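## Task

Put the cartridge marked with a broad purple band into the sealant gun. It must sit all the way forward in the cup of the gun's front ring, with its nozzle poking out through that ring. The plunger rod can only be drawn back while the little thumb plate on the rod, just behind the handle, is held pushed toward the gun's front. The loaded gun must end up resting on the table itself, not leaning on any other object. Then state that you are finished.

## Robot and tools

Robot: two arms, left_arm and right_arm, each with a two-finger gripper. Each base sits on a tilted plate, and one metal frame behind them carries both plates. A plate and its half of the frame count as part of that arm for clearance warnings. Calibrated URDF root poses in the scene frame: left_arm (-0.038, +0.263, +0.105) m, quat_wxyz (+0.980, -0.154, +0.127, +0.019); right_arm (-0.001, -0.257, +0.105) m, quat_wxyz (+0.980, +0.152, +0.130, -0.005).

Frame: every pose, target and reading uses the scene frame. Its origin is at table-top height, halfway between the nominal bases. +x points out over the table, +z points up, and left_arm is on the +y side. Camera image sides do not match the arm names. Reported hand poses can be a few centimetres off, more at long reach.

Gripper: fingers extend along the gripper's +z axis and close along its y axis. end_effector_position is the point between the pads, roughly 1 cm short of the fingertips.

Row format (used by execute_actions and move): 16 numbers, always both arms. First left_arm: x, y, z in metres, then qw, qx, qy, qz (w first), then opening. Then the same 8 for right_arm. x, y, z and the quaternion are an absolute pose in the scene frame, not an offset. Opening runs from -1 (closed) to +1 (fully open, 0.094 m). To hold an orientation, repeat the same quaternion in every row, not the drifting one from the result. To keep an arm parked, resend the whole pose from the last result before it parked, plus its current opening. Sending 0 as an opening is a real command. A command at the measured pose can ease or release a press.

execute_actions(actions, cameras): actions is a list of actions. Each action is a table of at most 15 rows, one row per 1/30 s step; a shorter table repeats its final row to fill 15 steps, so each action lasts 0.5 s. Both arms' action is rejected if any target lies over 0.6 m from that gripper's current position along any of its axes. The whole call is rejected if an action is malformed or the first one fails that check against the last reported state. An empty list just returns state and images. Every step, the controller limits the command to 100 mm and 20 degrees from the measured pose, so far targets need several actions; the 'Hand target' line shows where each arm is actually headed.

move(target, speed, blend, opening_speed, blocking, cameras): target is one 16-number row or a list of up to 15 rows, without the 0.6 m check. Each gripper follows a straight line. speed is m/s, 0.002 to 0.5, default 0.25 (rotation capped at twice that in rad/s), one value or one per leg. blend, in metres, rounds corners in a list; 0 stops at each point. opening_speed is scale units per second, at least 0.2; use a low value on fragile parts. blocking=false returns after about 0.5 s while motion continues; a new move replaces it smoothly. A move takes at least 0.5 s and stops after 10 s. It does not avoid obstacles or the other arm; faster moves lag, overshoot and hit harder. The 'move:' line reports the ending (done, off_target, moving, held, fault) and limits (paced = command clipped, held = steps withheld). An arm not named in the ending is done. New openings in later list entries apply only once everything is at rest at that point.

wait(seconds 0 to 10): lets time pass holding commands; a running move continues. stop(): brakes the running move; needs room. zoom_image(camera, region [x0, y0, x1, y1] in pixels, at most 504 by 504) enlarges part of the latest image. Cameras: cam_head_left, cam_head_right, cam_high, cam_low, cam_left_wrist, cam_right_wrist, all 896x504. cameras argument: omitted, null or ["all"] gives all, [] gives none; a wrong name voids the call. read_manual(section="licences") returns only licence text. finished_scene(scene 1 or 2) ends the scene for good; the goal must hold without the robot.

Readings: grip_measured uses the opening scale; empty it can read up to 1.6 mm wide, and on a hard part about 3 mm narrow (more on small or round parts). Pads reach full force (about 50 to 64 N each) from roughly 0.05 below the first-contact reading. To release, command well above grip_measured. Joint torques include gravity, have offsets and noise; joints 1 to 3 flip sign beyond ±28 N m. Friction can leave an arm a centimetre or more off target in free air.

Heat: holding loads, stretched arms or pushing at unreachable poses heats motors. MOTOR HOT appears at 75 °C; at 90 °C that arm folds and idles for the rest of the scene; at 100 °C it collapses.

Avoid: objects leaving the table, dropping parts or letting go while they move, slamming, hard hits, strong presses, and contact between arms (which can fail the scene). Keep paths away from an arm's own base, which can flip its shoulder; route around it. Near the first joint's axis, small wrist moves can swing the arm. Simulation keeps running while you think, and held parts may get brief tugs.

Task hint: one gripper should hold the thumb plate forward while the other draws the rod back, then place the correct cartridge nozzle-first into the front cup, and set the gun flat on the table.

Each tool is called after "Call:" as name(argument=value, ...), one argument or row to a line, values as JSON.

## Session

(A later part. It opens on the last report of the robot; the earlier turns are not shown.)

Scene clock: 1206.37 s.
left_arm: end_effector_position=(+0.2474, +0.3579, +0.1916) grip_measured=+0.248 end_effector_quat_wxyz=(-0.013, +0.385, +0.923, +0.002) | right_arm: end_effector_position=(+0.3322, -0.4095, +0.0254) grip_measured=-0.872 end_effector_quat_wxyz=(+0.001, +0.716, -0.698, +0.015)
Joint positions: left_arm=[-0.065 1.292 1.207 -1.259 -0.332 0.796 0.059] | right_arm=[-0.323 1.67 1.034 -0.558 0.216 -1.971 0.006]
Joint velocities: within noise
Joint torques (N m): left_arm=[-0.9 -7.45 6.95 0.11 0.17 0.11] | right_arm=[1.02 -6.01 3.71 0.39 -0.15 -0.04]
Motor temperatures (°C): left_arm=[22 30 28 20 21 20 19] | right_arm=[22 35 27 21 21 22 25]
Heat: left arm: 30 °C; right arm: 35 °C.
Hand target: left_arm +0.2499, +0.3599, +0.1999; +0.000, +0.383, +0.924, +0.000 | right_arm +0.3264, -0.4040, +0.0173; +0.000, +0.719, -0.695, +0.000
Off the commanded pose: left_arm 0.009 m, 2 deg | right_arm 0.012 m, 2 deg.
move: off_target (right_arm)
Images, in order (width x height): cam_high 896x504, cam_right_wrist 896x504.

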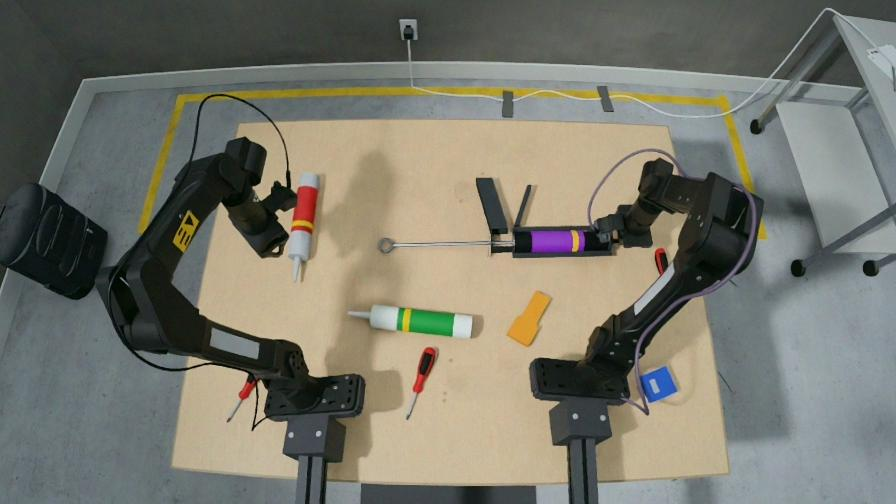

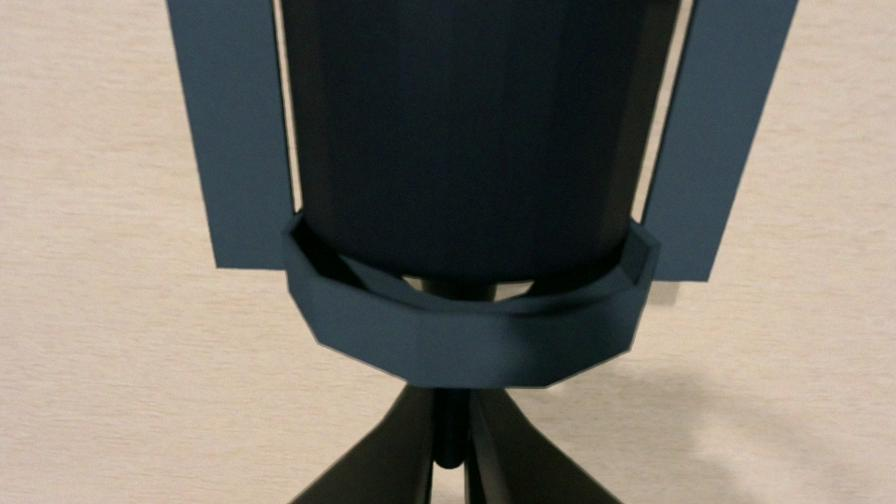

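Call:
move(
  target=[
    [0.25,0.36,0.20,0,0.3827,0.9239,0,0.25,0.3265,-0.404,0.027,0,-0.7193,0.6947,0,-1.0],
  ],
  speed=[0.05],
  cameras=["cam_right_wrist"],
)

Call:
move(
  target=[
    [0.25,0.36,0.20,0,0.3827,0.9239,0,0.25,0.327,-0.412,0.028,0,-0.7193,0.6947,0,-1.0],
  ],
  speed=[0.03],
  cameras=["cam_right_wrist","cam_high"],
)

Scene clock: 1211.97 s.
left_arm: end_effector_position=(+0.2474, +0.3579, +0.1916) grip_measured=+0.248 end_effector_quat_wxyz=(-0.013, +0.385, +0.923, +0.002) | right_arm: end_effector_position=(+0.3321, -0.4094, +0.0254) grip_measured=-0.872 end_effector_quat_wxyz=(+0.001, +0.716, -0.698, +0.014)
Joint positions: left_arm=[-0.065 1.292 1.207 -1.259 -0.332 0.796 0.059] | right_arm=[-0.323 1.67 1.034 -0.559 0.216 -1.971 0.006]
Joint velocities: within noise
Joint torques (N m): left_arm=[-0.87 -7.45 6.94 0.11 0.16 0.11] | right_arm=[1.5 -7.94 4.7 -0.03 -0.13 0.02]
Motor temperatures (°C): left_arm=[22 30 28 20 21 20 19] | right_arm=[22 35 27 21 21 22 25]
Heat: left arm: 30 °C; right arm: 35 °C.
Hand target: left_arm +0.2499, +0.3599, +0.1999; +0.000, +0.383, +0.924, +0.000 | right_arm +0.3266, -0.4041, +0.0269; +0.000, +0.719, -0.695, +0.000
Off the commanded pose: left_arm 0.009 m, 2 deg | right_arm 0.008 m, 2 deg.
move: done
Images, in order (width x height): cam_right_wrist 896x504.

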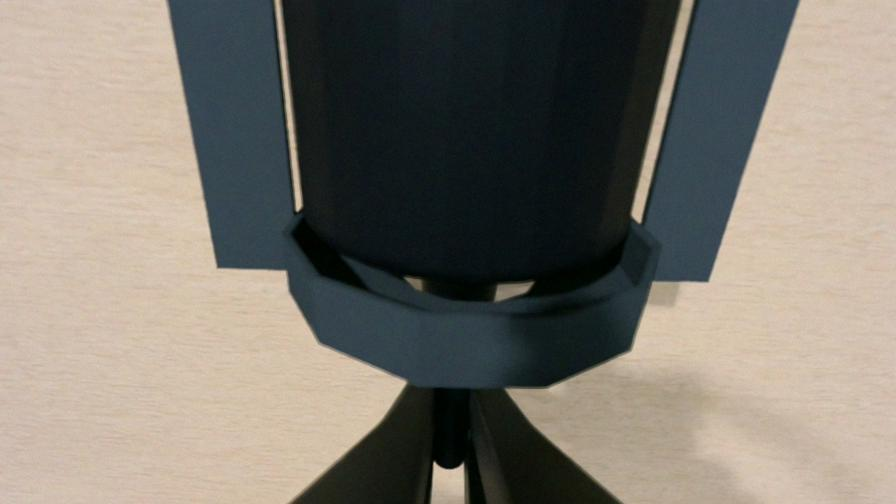

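Scene clock: 1212.73 s.
left_arm: end_effector_position=(+0.2474, +0.3579, +0.1916) grip_measured=+0.248 end_effector_quat_wxyz=(-0.013, +0.385, +0.923, +0.002) | right_arm: end_effector_position=(+0.3306, -0.4102, +0.0248) grip_measured=-0.872 end_effector_quat_wxyz=(-0.002, +0.716, -0.698, +0.010)
Joint positions: left_arm=[-0.065 1.292 1.207 -1.259 -0.332 0.796 0.059] | right_arm=[-0.333 1.67 1.034 -0.562 0.202 -1.981 0.006]
Joint velocities: within noise
Joint torques (N m): left_arm=[-0.87 -7.41 6.94 0.1 0.16 0.11] | right_arm=[0.55 -7.79 6.28 -0.12 -0.09 -0.16]
Motor temperatures (°C): left_arm=[22 30 28 20 21 20 19] | right_arm=[22 35 27 21 21 22 25]
Heat: left arm: 30 °C; right arm: 35 °C.
Hand target: left_arm +0.2499, +0.3599, +0.1999; +0.000, +0.383, +0.924, +0.000 | right_arm +0.3270, -0.4119, +0.0280; +0.000, +0.719, -0.695, +0.000
Off the commanded pose: left_arm 0.009 m, 2 deg | right_arm 0.005 m, 1 deg.
move: done
Images, in order (width x height): cam_high 896x504, cam_right_wrist 896x504.

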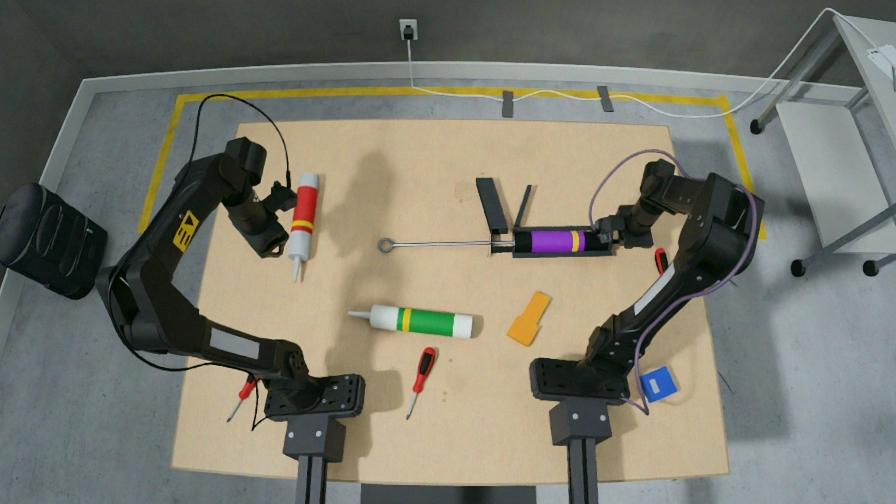

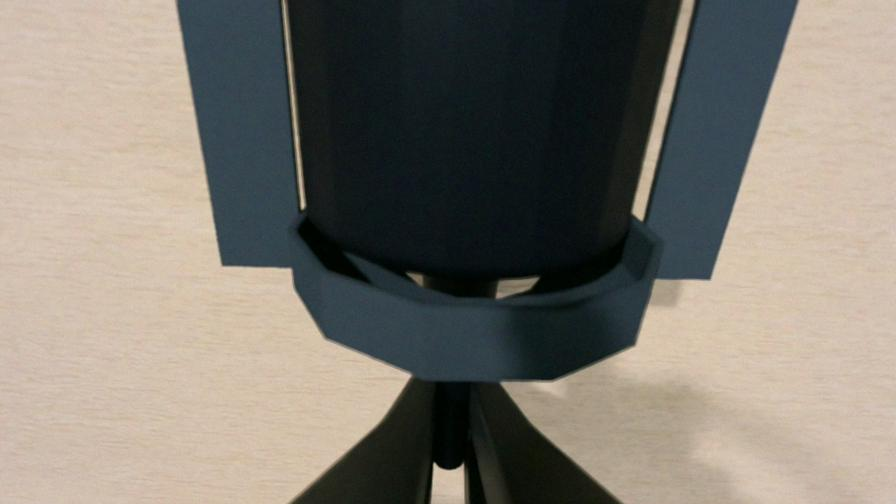

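Call:
move(
  target=[
    [0.25,0.36,0.20,0,0.3827,0.9239,0,0.25,0.329,-0.409,0.037,0,-0.7193,0.6947,0,-1.0],
  ],
  speed=[0.05],
  cameras=["cam_right_wrist"],
)

Call:
move(
  target=[
    [0.25,0.36,0.20,0,0.3827,0.9239,0,0.25,0.330,-0.418,0.035,0,-0.7193,0.6947,0,-1.0],
  ],
  speed=[0.03],
  cameras=["cam_right_wrist","cam_high"],
)

Scene clock: 1220.03 s.
left_arm: end_effector_position=(+0.2474, +0.3579, +0.1916) grip_measured=+0.248 end_effector_quat_wxyz=(-0.013, +0.385, +0.923, +0.002) | right_arm: end_effector_position=(+0.3265, -0.4089, +0.0254) grip_measured=-0.872 end_effector_quat_wxyz=(+0.002, +0.716, -0.698, +0.001)
Joint positions: left_arm=[-0.065 1.292 1.207 -1.259 -0.332 0.796 0.059] | right_arm=[-0.333 1.67 1.038 -0.586 0.202 -1.976 0.006]
Joint velocities: within noise
Joint torques (N m): left_arm=[-0.91 -7.43 6.97 0.11 0.15 0.12] | right_arm=[1.87 -9.26 7.16 -0.26 -0.02 0.05]
Motor temperatures (°C): left_arm=[22 30 28 20 21 20 19] | right_arm=[22 36 27 21 21 22 26]
Heat: left arm: 30 °C; right arm: 36 °C.
Hand target: left_arm +0.2499, +0.3599, +0.1999; +0.000, +0.383, +0.924, +0.000 | right_arm +0.3289, -0.4091, +0.0367; +0.000, +0.719, -0.695, +0.000
Off the commanded pose: left_arm 0.009 m, 2 deg | right_arm 0.012 m, 1 deg.
move: off_target (right_arm)
Images, in order (width x height): cam_right_wrist 896x504.

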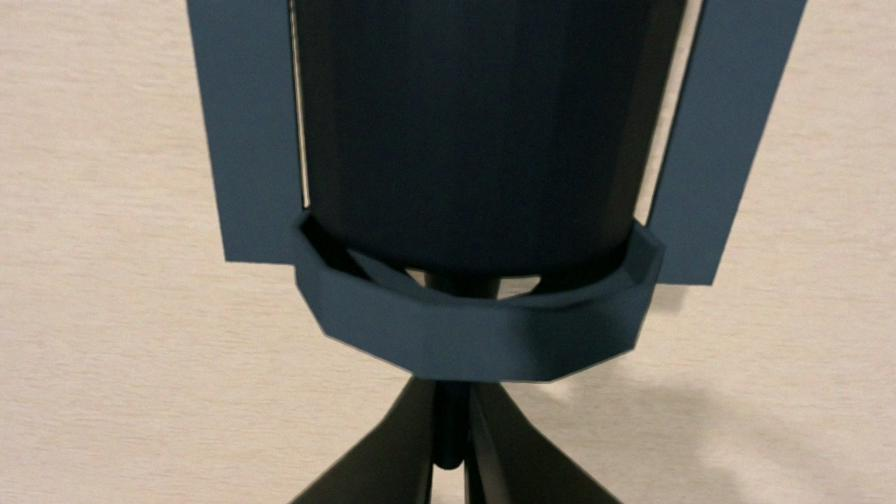

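Scene clock: 1220.83 s.
left_arm: end_effector_position=(+0.2474, +0.3579, +0.1916) grip_measured=+0.248 end_effector_quat_wxyz=(-0.013, +0.385, +0.923, +0.002) | right_arm: end_effector_position=(+0.3263, -0.4108, +0.0269) grip_measured=-0.873 end_effector_quat_wxyz=(-0.002, +0.715, -0.699, -0.004)
Joint positions: left_arm=[-0.065 1.292 1.207 -1.259 -0.332 0.796 0.059] | right_arm=[-0.344 1.67 1.049 -0.602 0.189 -1.983 0.006]
Joint velocities: within noise
Joint torques (N m): left_arm=[-0.87 -7.41 6.95 0.1 0.16 0.12] | right_arm=[0.64 -8.27 7.82 -0.1 -0.01 -0.19]
Motor temperatures (°C): left_arm=[22 30 28 20 21 20 19] | right_arm=[22 36 27 21 21 22 26]
Heat: left arm: 30 °C; right arm: 36 °C.
Hand target: left_arm +0.2499, +0.3599, +0.1999; +0.000, +0.383, +0.924, +0.000 | right_arm +0.3298, -0.4179, +0.0349; +0.000, +0.719, -0.695, +0.000
Off the commanded pose: left_arm 0.009 m, 2 deg | right_arm 0.011 m, 1 deg.
move: off_target (right_arm)
Images, in order (width x height): cam_high 896x504, cam_right_wrist 896x504.

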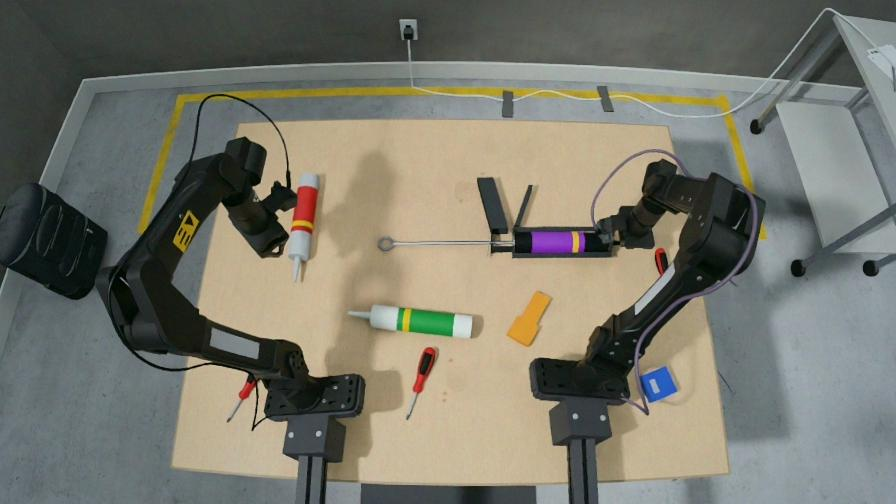

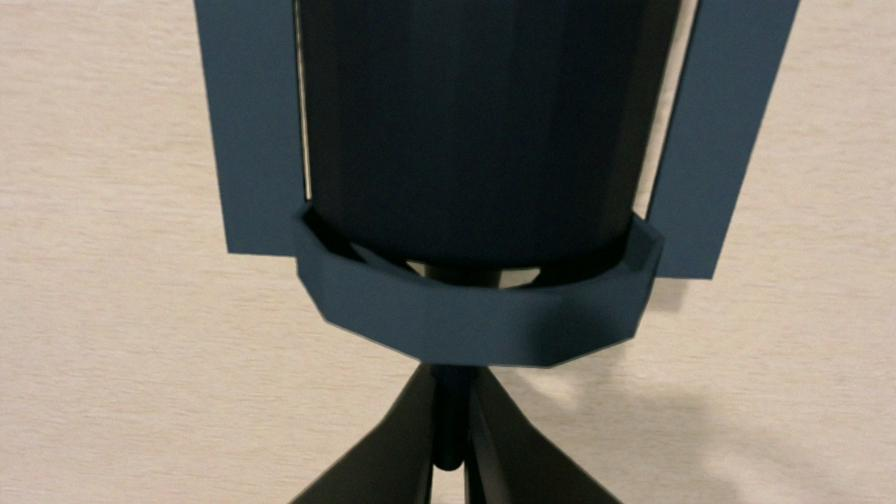

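Call:
move(
  target=[
    [0.25,0.36,0.20,0,0.3827,0.9239,0,0.25,0.331,-0.425,0.035,0,-0.7193,0.6947,0,-1.0],
  ],
  speed=[0.03],
  cameras=["cam_right_wrist","cam_high"],
)

Scene clock: 1225.97 s.
left_arm: end_effector_position=(+0.2474, +0.3579, +0.1916) grip_measured=+0.248 end_effector_quat_wxyz=(-0.013, +0.385, +0.923, +0.002) | right_arm: end_effector_position=(+0.3267, -0.4164, +0.0287) grip_measured=-0.873 end_effector_quat_wxyz=(-0.004, +0.716, -0.698, -0.006)
Joint positions: left_arm=[-0.065 1.292 1.207 -1.259 -0.332 0.796 0.059] | right_arm=[-0.362 1.67 1.065 -0.616 0.177 -2.004 0.006]
Joint velocities: within noise
Joint torques (N m): left_arm=[-0.85 -7.46 6.95 0.1 0.16 0.11] | right_arm=[0.55 -7.75 8.17 -0.02 0.07 -0.08]
Motor temperatures (°C): left_arm=[22 30 28 20 21 20 19] | right_arm=[22 36 27 21 21 22 26]
Heat: left arm: 30 °C; right arm: 36 °C.
Hand target: left_arm +0.2499, +0.3600, +0.1999; +0.000, +0.383, +0.924, +0.000 | right_arm +0.3309, -0.4250, +0.0350; +0.000, +0.719, -0.695, +0.000
Off the commanded pose: left_arm 0.009 m, 2 deg | right_arm 0.011 m, 1 deg.
move: off_target (right_arm)
Images, in order (width x height): cam_high 896x504, cam_right_wrist 896x504.

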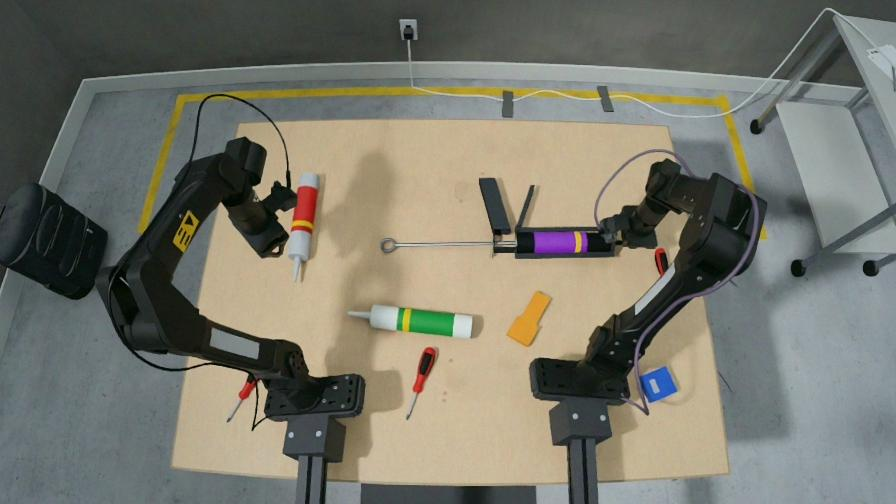

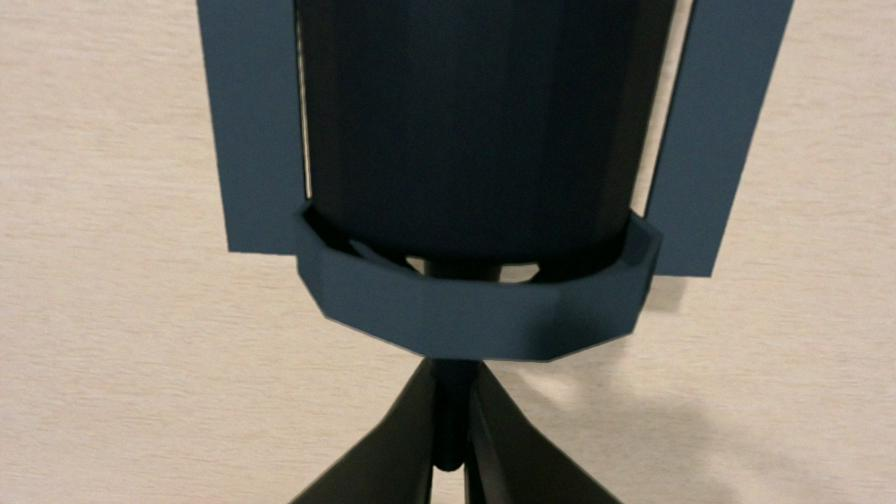

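Call:
move(
  target=[
    [0.30,0.20,0.17,0,0.6157,0.788,0,0.2,0.331,-0.425,0.035,0,-0.7193,0.6947,0,-1.0],
    [0.343,0.05,0.13,0,0.7071,0.7071,0,0.0,0.331,-0.425,0.035,0,-0.7193,0.6947,0,-1.0],
  ],
  speed=[0.25,0.2],
  blend=[0.05,0],
  cameras=["cam_left_wrist","cam_high"],
)

Scene clock: 1244.87 s.
left_arm: end_effector_position=(+0.3445, +0.0568, +0.1304) grip_measured=+0.002 end_effector_quat_wxyz=(+0.003, +0.696, +0.718, -0.003) | right_arm: end_effector_position=(+0.3267, -0.4164, +0.0287) grip_measured=-0.873 end_effector_quat_wxyz=(-0.004, +0.717, -0.697, -0.006)
Joint positions: left_arm=[-0.732 2.215 1.81 -1.169 -0.396 0.848 0.047] | right_arm=[-0.362 1.67 1.065 -0.616 0.177 -2.004 0.006]
Joint velocities: within noise
Joint torques (N m): left_arm=[-6.41 -9.81 6.87 0.11 -0.04 0.12] | right_arm=[0.57 -7.75 8.16 -0.04 0.08 -0.14]
Motor temperatures (°C): left_arm=[22 30 28 20 20 20 19] | right_arm=[21 36 27 21 21 22 26]
Heat: left arm: 30 °C; right arm: 36 °C.
Hand target: left_arm +0.3429, +0.0501, +0.1300; +0.000, +0.707, +0.707, +0.000 | right_arm +0.3309, -0.4250, +0.0350; +0.000, +0.719, -0.695, +0.000
Off the commanded pose: left_arm 0.007 m, 2 deg | right_arm 0.011 m, 1 deg.
move: off_target (right_arm)
Images, in order (width x height): cam_high 896x504, cam_left_wrist 896x504.

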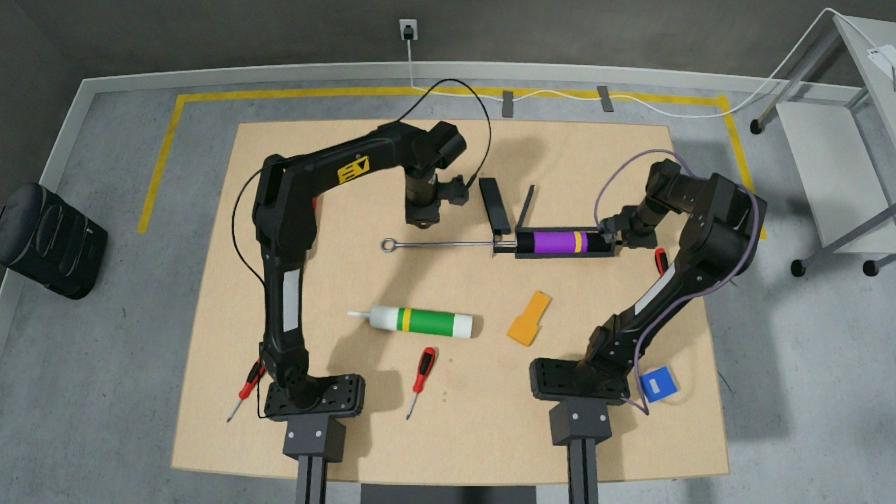

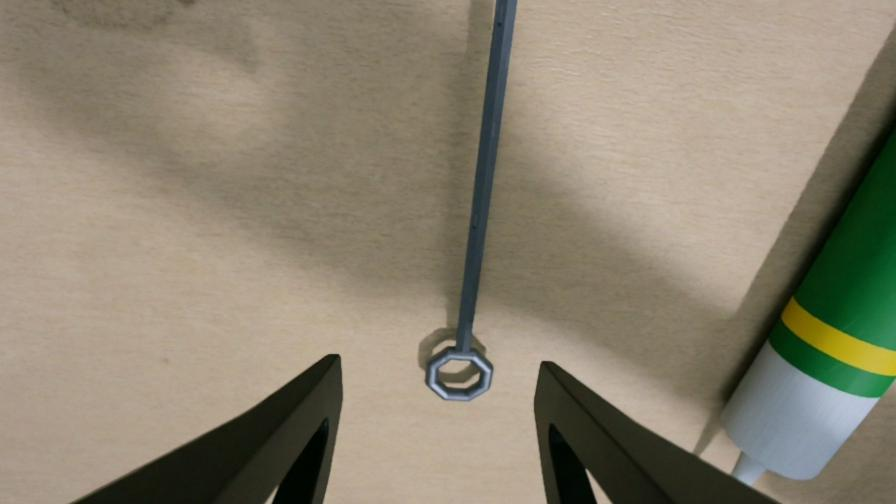

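Call:
move(
  target=[
    [0.3305,0.045,0.06,0,0.7071,0.7071,0,0.0,0.331,-0.425,0.035,0,-0.7193,0.6947,0,-1.0],
    [0.3305,0.045,0.026,0,0.7071,0.7071,0,0.0,0.331,-0.425,0.035,0,-0.7193,0.6947,0,-1.0],
  ],
  speed=[0.2,0.08],
  cameras=["cam_left_wrist"],
)

Scene clock: 1258.83 s.
left_arm: end_effector_position=(+0.3366, +0.0414, +0.0396) grip_measured=+0.002 end_effector_quat_wxyz=(+0.015, +0.702, +0.712, -0.001) | right_arm: end_effector_position=(+0.3267, -0.4164, +0.0287) grip_measured=-0.873 end_effector_quat_wxyz=(-0.004, +0.717, -0.697, -0.006)
Joint positions: left_arm=[-0.686 2.314 1.6 -0.815 -0.397 0.923 0.047] | right_arm=[-0.362 1.67 1.065 -0.616 0.177 -2.004 0.006]
Joint velocities: within noise
Joint torques (N m): left_arm=[-4.38 -9.92 3.66 0.35 -0.02 0.12] | right_arm=[0.55 -7.75 8.16 -0.04 0.08 -0.14]
Motor temperatures (°C): left_arm=[23 31 29 20 20 20 19] | right_arm=[21 36 27 21 21 22 26]
Heat: left arm: 31 °C; right arm: 36 °C.
Hand target: left_arm +0.3302, +0.0451, +0.0264; +0.000, +0.707, +0.707, +0.000 | right_arm +0.3309, -0.4250, +0.0350; +0.000, +0.719, -0.695, +0.000
Off the commanded pose: left_arm 0.015 m, 2 deg | right_arm 0.011 m, 1 deg.
move: off_target (left_arm, right_arm)
Images, in order (width x height): cam_left_wrist 896x504.

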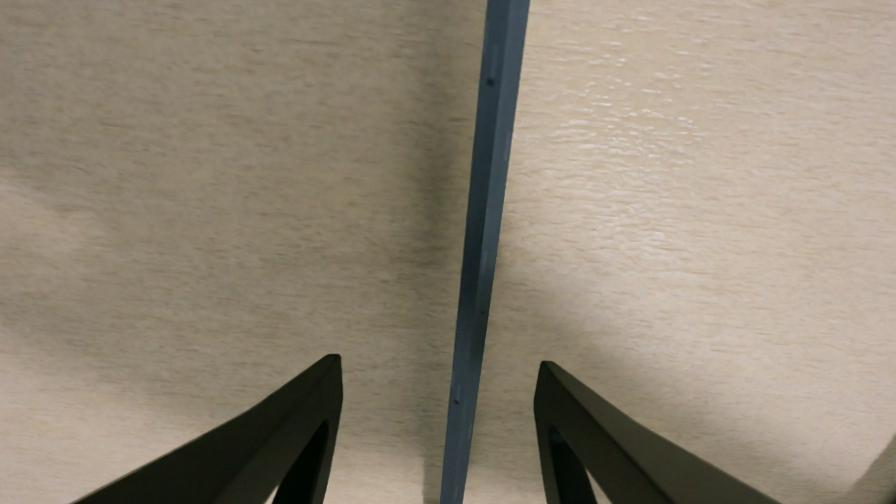

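Call:
move(
  target=[
    [0.325,0.047,0.014,0,0.7071,0.7071,0,0.0,0.331,-0.425,0.035,0,-0.7193,0.6947,0,-1.0],
  ],
  speed=[0.08],
  cameras=["cam_left_wrist"],
)

Scene clock: 1264.93 s.
left_arm: end_effector_position=(+0.3328, +0.0427, +0.0296) grip_measured=+0.002 end_effector_quat_wxyz=(+0.018, +0.701, +0.713, +0.000) | right_arm: end_effector_position=(+0.3267, -0.4164, +0.0287) grip_measured=-0.873 end_effector_quat_wxyz=(-0.004, +0.717, -0.697, -0.006)
Joint positions: left_arm=[-0.68 2.314 1.556 -0.761 -0.397 0.931 0.047] | right_arm=[-0.362 1.67 1.065 -0.616 0.177 -2.004 0.006]
Joint velocities: within noise
Joint torques (N m): left_arm=[-4.26 -9.51 3.38 0.37 -0.02 0.11] | right_arm=[0.55 -7.75 8.14 -0.04 0.08 -0.14]
Motor temperatures (°C): left_arm=[23 32 28 20 20 20 19] | right_arm=[21 36 27 21 21 22 26]
Heat: left arm: 32 °C; right arm: 36 °C.
Hand target: left_arm +0.3246, +0.0472, +0.0145; +0.000, +0.707, +0.707, +0.000 | right_arm +0.3309, -0.4250, +0.0350; +0.000, +0.719, -0.695, +0.000
Off the commanded pose: left_arm 0.018 m, 2 deg | right_arm 0.011 m, 1 deg.
move: off_target (left_arm, right_arm)
Images, in order (width x height): cam_left_wrist 896x504.

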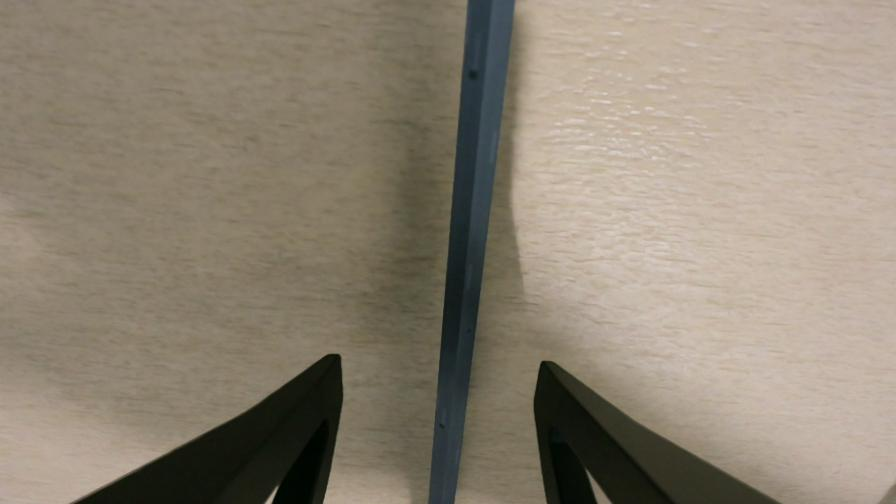

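Call:
move(
  target=[
    [0.324,0.047,0.013,0,0.7071,0.7071,0,-1.0,0.331,-0.425,0.035,0,-0.7193,0.6947,0,-1.0],
  ],
  speed=[0.05],
  opening_speed=0.6,
  cameras=["cam_left_wrist","cam_right_wrist"],
)

Scene clock: 1271.10 s.
left_arm: end_effector_position=(+0.3316, +0.0429, +0.0282) grip_measured=-0.885 end_effector_quat_wxyz=(+0.017, +0.703, +0.711, +0.000) | right_arm: end_effector_position=(+0.3255, -0.4164, +0.0287) grip_measured=-0.873 end_effector_quat_wxyz=(-0.003, +0.717, -0.697, -0.008)
Joint positions: left_arm=[-0.68 2.314 1.549 -0.755 -0.397 0.936 0.005] | right_arm=[-0.363 1.67 1.065 -0.62 0.177 -2.004 0.006]
Joint velocities: within noise
Joint torques (N m): left_arm=[-4.27 -9.52 3.47 0.37 -0.02 0.07] | right_arm=[0.64 -7.75 8.16 0 0.07 -0.14]
Motor temperatures (°C): left_arm=[23 33 28 20 20 20 19] | right_arm=[21 36 27 21 21 22 26]
Heat: left arm: 33 °C; right arm: 36 °C.
Hand target: left_arm +0.3237, +0.0472, +0.0135; +0.000, +0.707, +0.707, +0.000 | right_arm +0.3308, -0.4249, +0.0350; +0.000, +0.719, -0.695, +0.000
Off the commanded pose: left_arm 0.017 m, 2 deg | right_arm 0.012 m, 1 deg.
move: off_target (left_arm, right_arm)
Images, in order (width x height): cam_left_wrist 896x504, cam_right_wrist 896x504.

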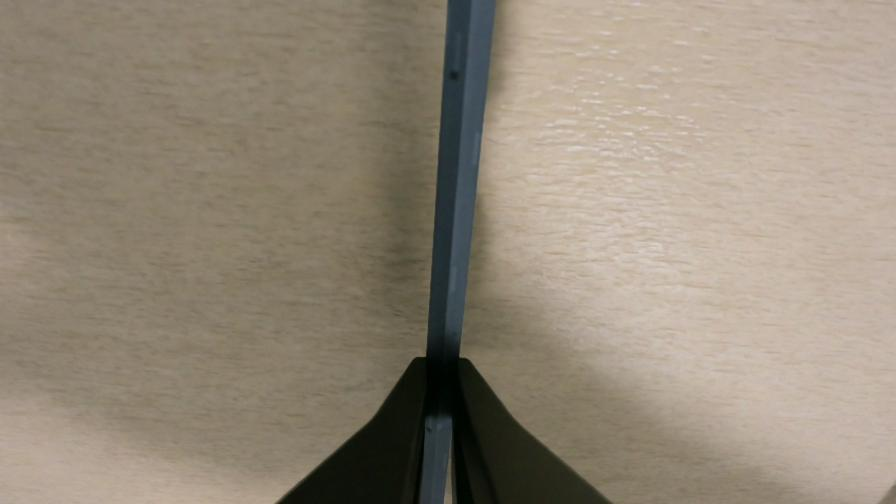

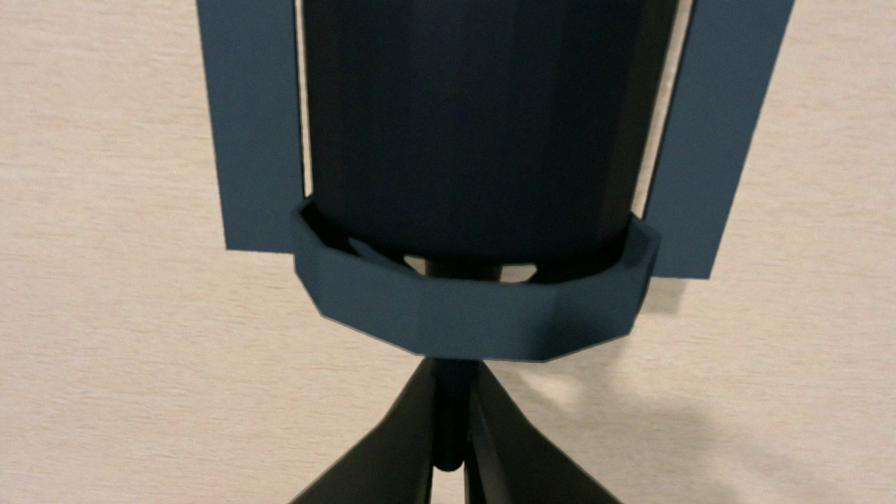

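Call:
move(
  target=[
    [0.324,0.047,0.013,0,0.7071,0.7071,0,-1.0,0.331,-0.425,0.041,0,-0.7193,0.6947,0,-1.0],
    [0.324,0.047,0.013,0,0.7071,0.7071,0,-1.0,0.331,-0.433,0.040,0,-0.7193,0.6947,0,-1.0],
  ],
  speed=[0.04,0.03],
  cameras=["cam_left_wrist","cam_right_wrist"],
)

Scene clock: 1277.03 s.
left_arm: end_effector_position=(+0.3315, +0.0409, +0.0269) grip_measured=-0.887 end_effector_quat_wxyz=(+0.020, +0.704, +0.710, -0.003) | right_arm: end_effector_position=(+0.3247, -0.4188, +0.0310) grip_measured=-0.873 end_effector_quat_wxyz=(-0.008, +0.717, -0.697, -0.015)
Joint positions: left_arm=[-0.68 2.318 1.549 -0.748 -0.391 0.939 0.005] | right_arm=[-0.379 1.67 1.082 -0.646 0.156 -2.018 0.006]
Joint velocities: within noise
Joint torques (N m): left_arm=[-4.29 -9.78 3.52 0.31 -0.09 0.04] | right_arm=[0.28 -8.34 8.66 -0.03 0.19 -0.21]
Motor temperatures (°C): left_arm=[23 33 28 20 20 20 20] | right_arm=[21 36 27 21 21 22 27]
Heat: left arm: 33 °C; right arm: 36 °C.
Hand target: left_arm +0.3238, +0.0471, +0.0134; +0.000, +0.707, +0.707, +0.000 | right_arm +0.3306, -0.4328, +0.0400; +0.000, +0.719, -0.695, +0.000
Off the commanded pose: left_arm 0.017 m, 2 deg | right_arm 0.018 m, 2 deg.
move: off_target (left_arm, right_arm)
Images, in order (width x height): cam_left_wrist 896x504, cam_right_wrist 896x504.

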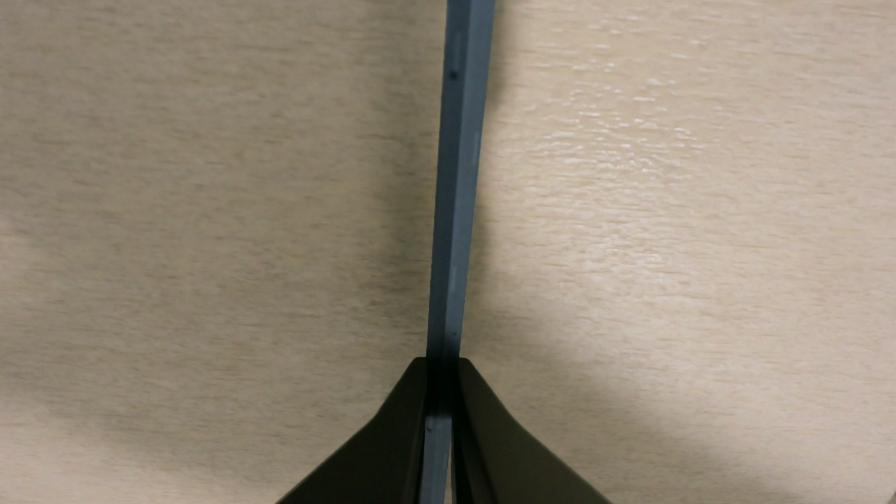

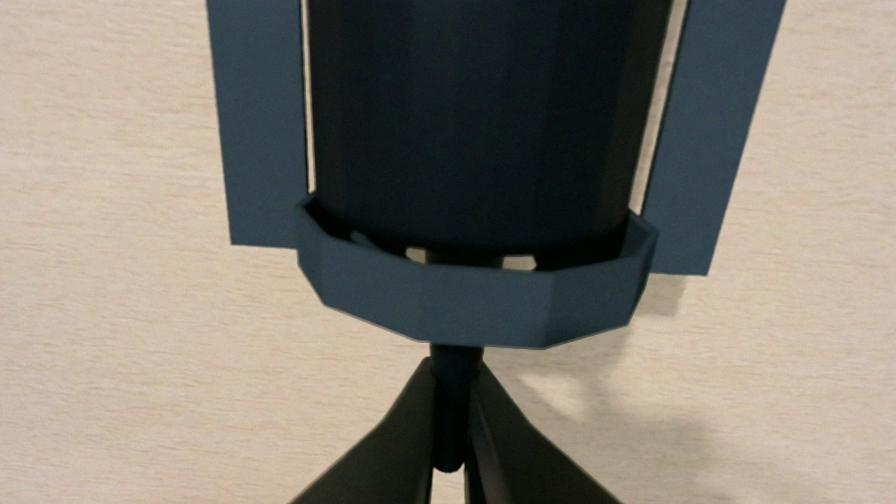

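Call:
move(
  target=[
    [0.324,0.047,0.013,0,0.7071,0.7071,0,-1.0,0.337,-0.435,0.040,0,-0.7193,0.6947,0,-1.0],
    [0.324,0.047,0.013,0,0.7071,0.7071,0,-1.0,0.337,-0.441,0.040,0,-0.7193,0.6947,0,-1.0],
  ],
  speed=[0.04,0.03],
  cameras=["cam_left_wrist","cam_right_wrist"],
)

Scene clock: 1285.40 s.
left_arm: end_effector_position=(+0.3316, +0.0396, +0.0269) grip_measured=-0.887 end_effector_quat_wxyz=(+0.022, +0.703, +0.711, -0.005) | right_arm: end_effector_position=(+0.3301, -0.4270, +0.0365) grip_measured=-0.873 end_effector_quat_wxyz=(-0.010, +0.719, -0.695, -0.013)
Joint positions: left_arm=[-0.68 2.318 1.549 -0.744 -0.386 0.939 0.005] | right_arm=[-0.393 1.675 1.123 -0.675 0.151 -2.037 0.006]
Joint velocities: within noise
Joint torques (N m): left_arm=[-4.3 -9.77 3.52 0.28 -0.13 0.04] | right_arm=[0.16 -7.06 8.99 0.15 0.18 -0.15]
Motor temperatures (°C): left_arm=[23 32 27 20 20 20 20] | right_arm=[21 36 27 21 21 22 27]
Heat: left arm: 32 °C; right arm: 36 °C.
Hand target: left_arm +0.3238, +0.0470, +0.0135; +0.000, +0.707, +0.707, +0.000 | right_arm +0.3367, -0.4408, +0.0403; +0.000, +0.719, -0.695, +0.000
Off the commanded pose: left_arm 0.017 m, 3 deg | right_arm 0.016 m, 2 deg.
move: off_target (left_arm, right_arm)
Images, in order (width x height): cam_left_wrist 896x504, cam_right_wrist 896x504.

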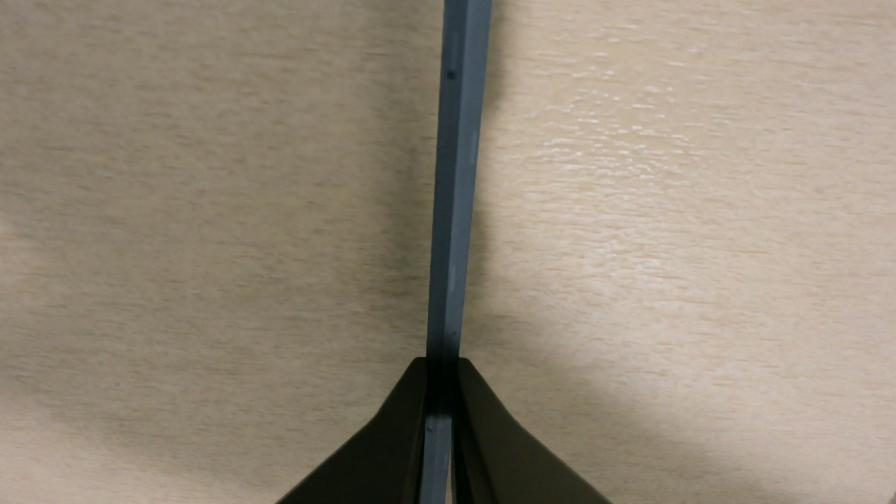

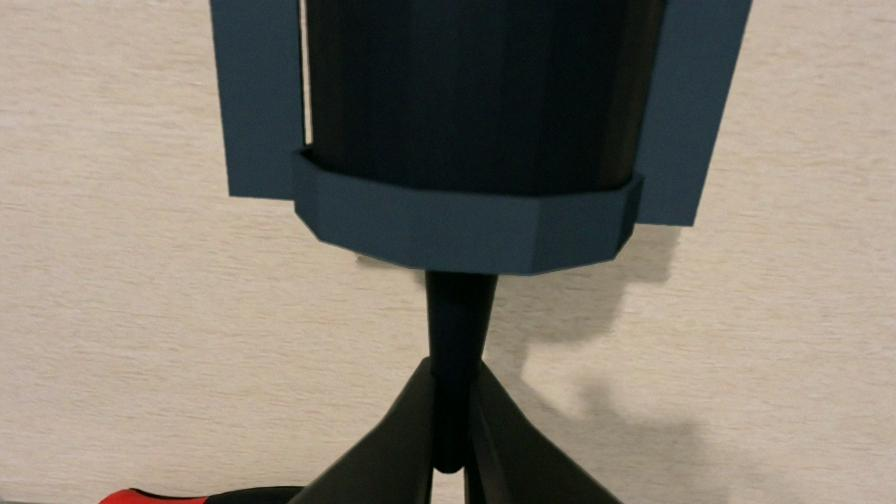

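Call:
execute_actions(
  actions=[],
  cameras=["cam_high","cam_head_left"],
)

Call:
zoom_image(
  camera="cam_high",
  region=[500, 210, 640, 280],
)

Call:
zoom_image(
  camera="cam_head_left",
  region=[440, 150, 580, 220],
)

Scene clock: 1290.63 s.
left_arm: end_effector_position=(+0.3316, +0.0396, +0.0269) grip_measured=-0.887 end_effector_quat_wxyz=(+0.022, +0.703, +0.711, -0.005) | right_arm: end_effector_position=(+0.3300, -0.4270, +0.0363) grip_measured=-0.873 end_effector_quat_wxyz=(-0.010, +0.719, -0.695, -0.014)
Joint positions: left_arm=[-0.68 2.318 1.549 -0.744 -0.386 0.939 0.005] | right_arm=[-0.393 1.675 1.123 -0.675 0.151 -2.038 0.006]
Joint velocities: within noise
Joint torques (N m): left_arm=[-4.29 -9.81 3.55 0.28 -0.13 0.04] | right_arm=[0.2 -7.08 9.02 0.14 0.21 -0.13]
Motor temperatures (°C): left_arm=[23 32 27 20 20 20 20] | right_arm=[21 36 28 21 21 22 27]
Heat: left arm: 32 °C; right arm: 36 °C.
Hand target: left_arm +0.3238, +0.0471, +0.0135; +0.000, +0.707, +0.707, +0.000 | right_arm +0.3366, -0.4409, +0.0402; +0.000, +0.719, -0.695, +0.000
Tool commands: left_gripper/opening=-1.0 right_gripper/opening=-1.0
Off the commanded pose: left_arm 0.017 m, 3 deg | right_arm 0.016 m, 2 deg.
Images, in order (width x height): cam_head_left 896x504, cam_high 896x504.

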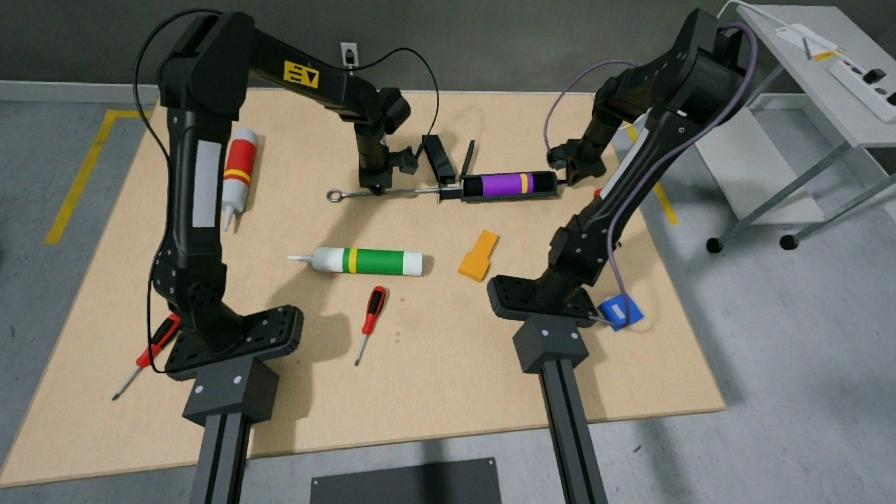

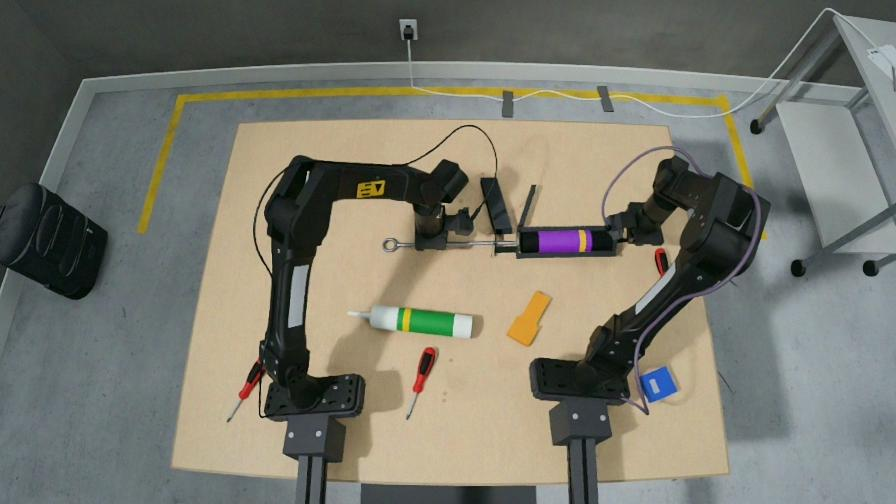

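Scaled by 3.600 from the camera's 896x504 image, which has a finer 1280x720 frame.

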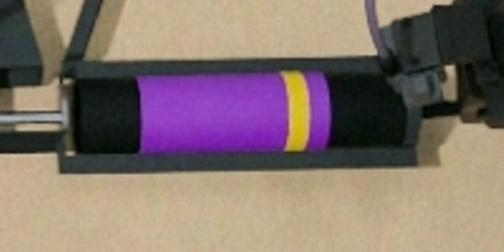

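Scaled by 3.600 from the camera's 896x504 image, which has a finer 1280x720 frame.

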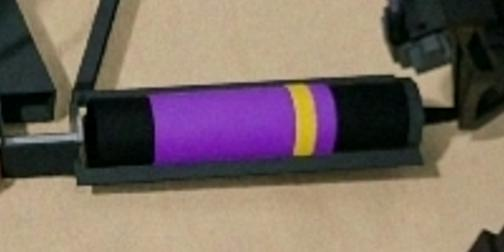

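Call:
move(
  target=[
    [0.324,0.047,0.013,0,0.7071,0.7071,0,-1.0,0.335,-0.435,0.028,0,-0.7193,0.6947,0,-1.0],
    [0.324,0.047,0.013,0,0.7071,0.7071,0,-1.0,0.333,-0.431,0.018,0,-0.7193,0.6947,0,-1.0],
  ],
  speed=[0.04,0.04],
  cameras=["cam_left_wrist","cam_right_wrist"],
)

Scene clock: 1322.77 s.
left_arm: end_effector_position=(+0.3304, +0.0401, +0.0269) grip_measured=-0.887 end_effector_quat_wxyz=(+0.019, +0.704, +0.710, -0.007) | right_arm: end_effector_position=(+0.3310, -0.4272, +0.0322) grip_measured=-0.873 end_effector_quat_wxyz=(-0.008, +0.719, -0.695, -0.013)
Joint positions: left_arm=[-0.68 2.318 1.549 -0.75 -0.384 0.939 0.005] | right_arm=[-0.393 1.689 1.123 -0.662 0.153 -2.038 0.006]
Joint velocities: within noise
Joint torques (N m): left_arm=[-4.27 -9.76 3.54 0.32 -0.15 0.06] | right_arm=[0.99 -5.63 3.03 1.05 0.22 -0.04]
Motor temperatures (°C): left_arm=[23 31 27 20 21 20 21] | right_arm=[21 36 30 21 21 22 27]
Heat: left arm: 31 °C; right arm: 36 °C.
Hand target: left_arm +0.3238, +0.0471, +0.0135; +0.000, +0.707, +0.707, +0.000 | right_arm +0.3323, -0.4308, +0.0189; +0.000, +0.719, -0.695, -0.001
Off the commanded pose: left_arm 0.017 m, 2 deg | right_arm 0.015 m, 2 deg.
move: off_target (left_arm, right_arm)
Images, in order (width x height): cam_left_wrist 896x504, cam_right_wrist 896x504.

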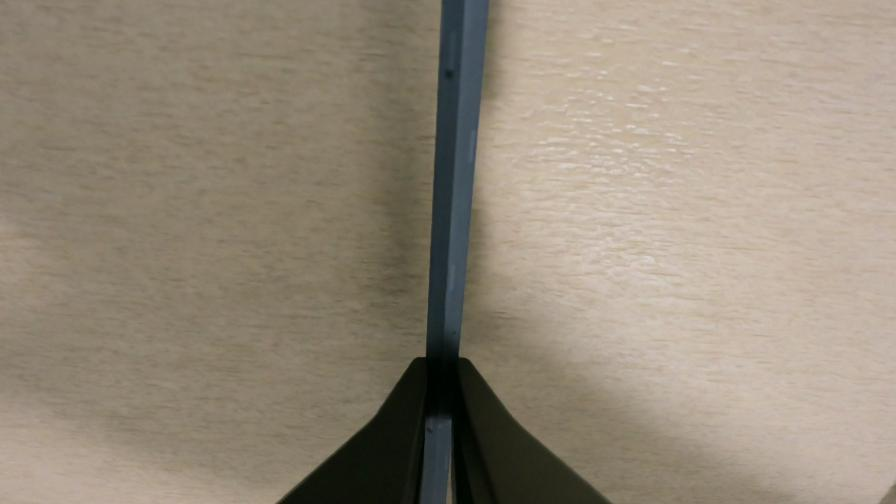

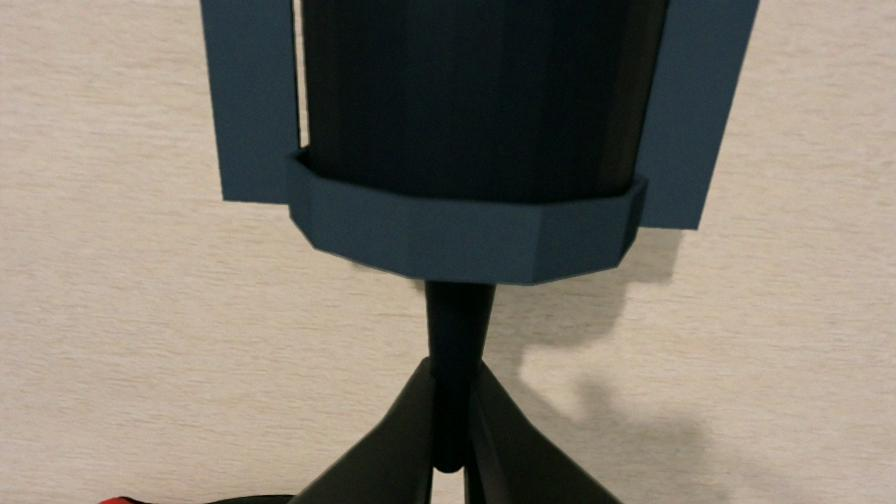

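Call:
move(
  target=[
    [0.324,0.047,0.013,0,0.7071,0.7071,0,-1.0,0.333,-0.431,0.025,0,-0.7193,0.6947,0,-0.5],
  ],
  speed=[0.04],
  opening_speed=0.5,
  cameras=["cam_left_wrist","cam_right_wrist"],
)

Scene clock: 1328.93 s.
left_arm: end_effector_position=(+0.3309, +0.0396, +0.0267) grip_measured=-0.887 end_effector_quat_wxyz=(+0.021, +0.704, +0.710, -0.006) | right_arm: end_effector_position=(+0.3385, -0.4343, +0.0321) grip_measured=-0.502 end_effector_quat_wxyz=(-0.006, +0.716, -0.698, +0.008)
Joint positions: left_arm=[-0.68 2.319 1.549 -0.746 -0.384 0.939 0.005] | right_arm=[-0.393 1.689 1.123 -0.622 0.172 -2.038 0.023]
Joint velocities: within noise
Joint torques (N m): left_arm=[-4.25 -9.85 3.51 0.29 -0.15 0.05] | right_arm=[1.26 -6.89 3.74 0.41 0.05 -0.01]
Motor temperatures (°C): left_arm=[23 31 26 20 21 20 21] | right_arm=[21 36 29 21 21 22 27]
Heat: left arm: 31 °C; right arm: 36 °C.
Hand target: left_arm +0.3239, +0.0471, +0.0135; +0.000, +0.707, +0.707, +0.000 | right_arm +0.3328, -0.4310, +0.0252; +0.000, +0.719, -0.695, +0.000
Off the commanded pose: left_arm 0.017 m, 3 deg | right_arm 0.010 m, 1 deg.
move: off_target (left_arm)
Images, in order (width x height): cam_left_wrist 896x504, cam_right_wrist 896x504.

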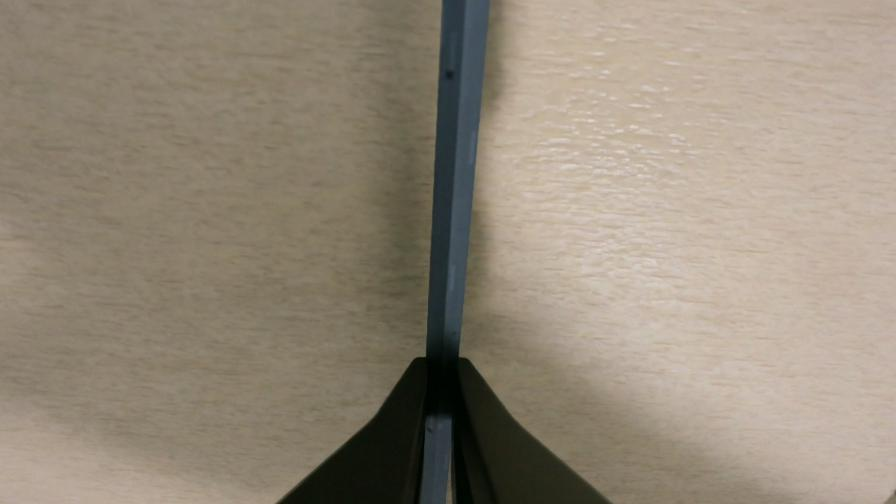

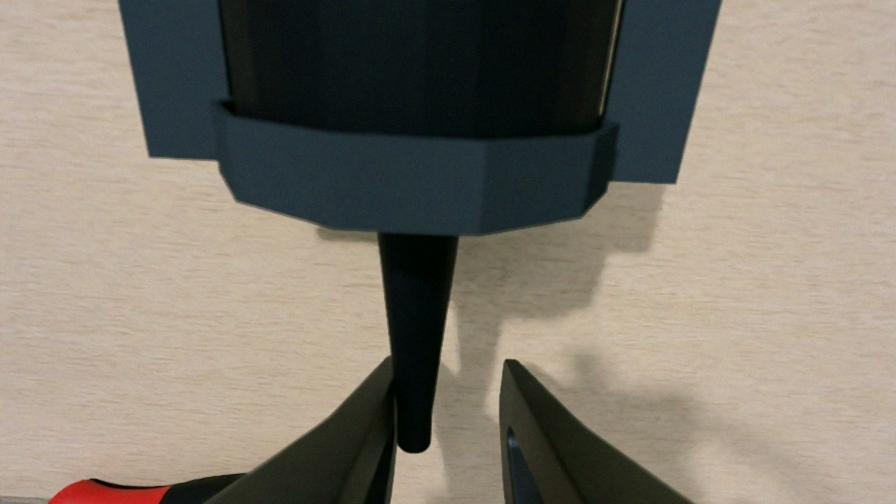

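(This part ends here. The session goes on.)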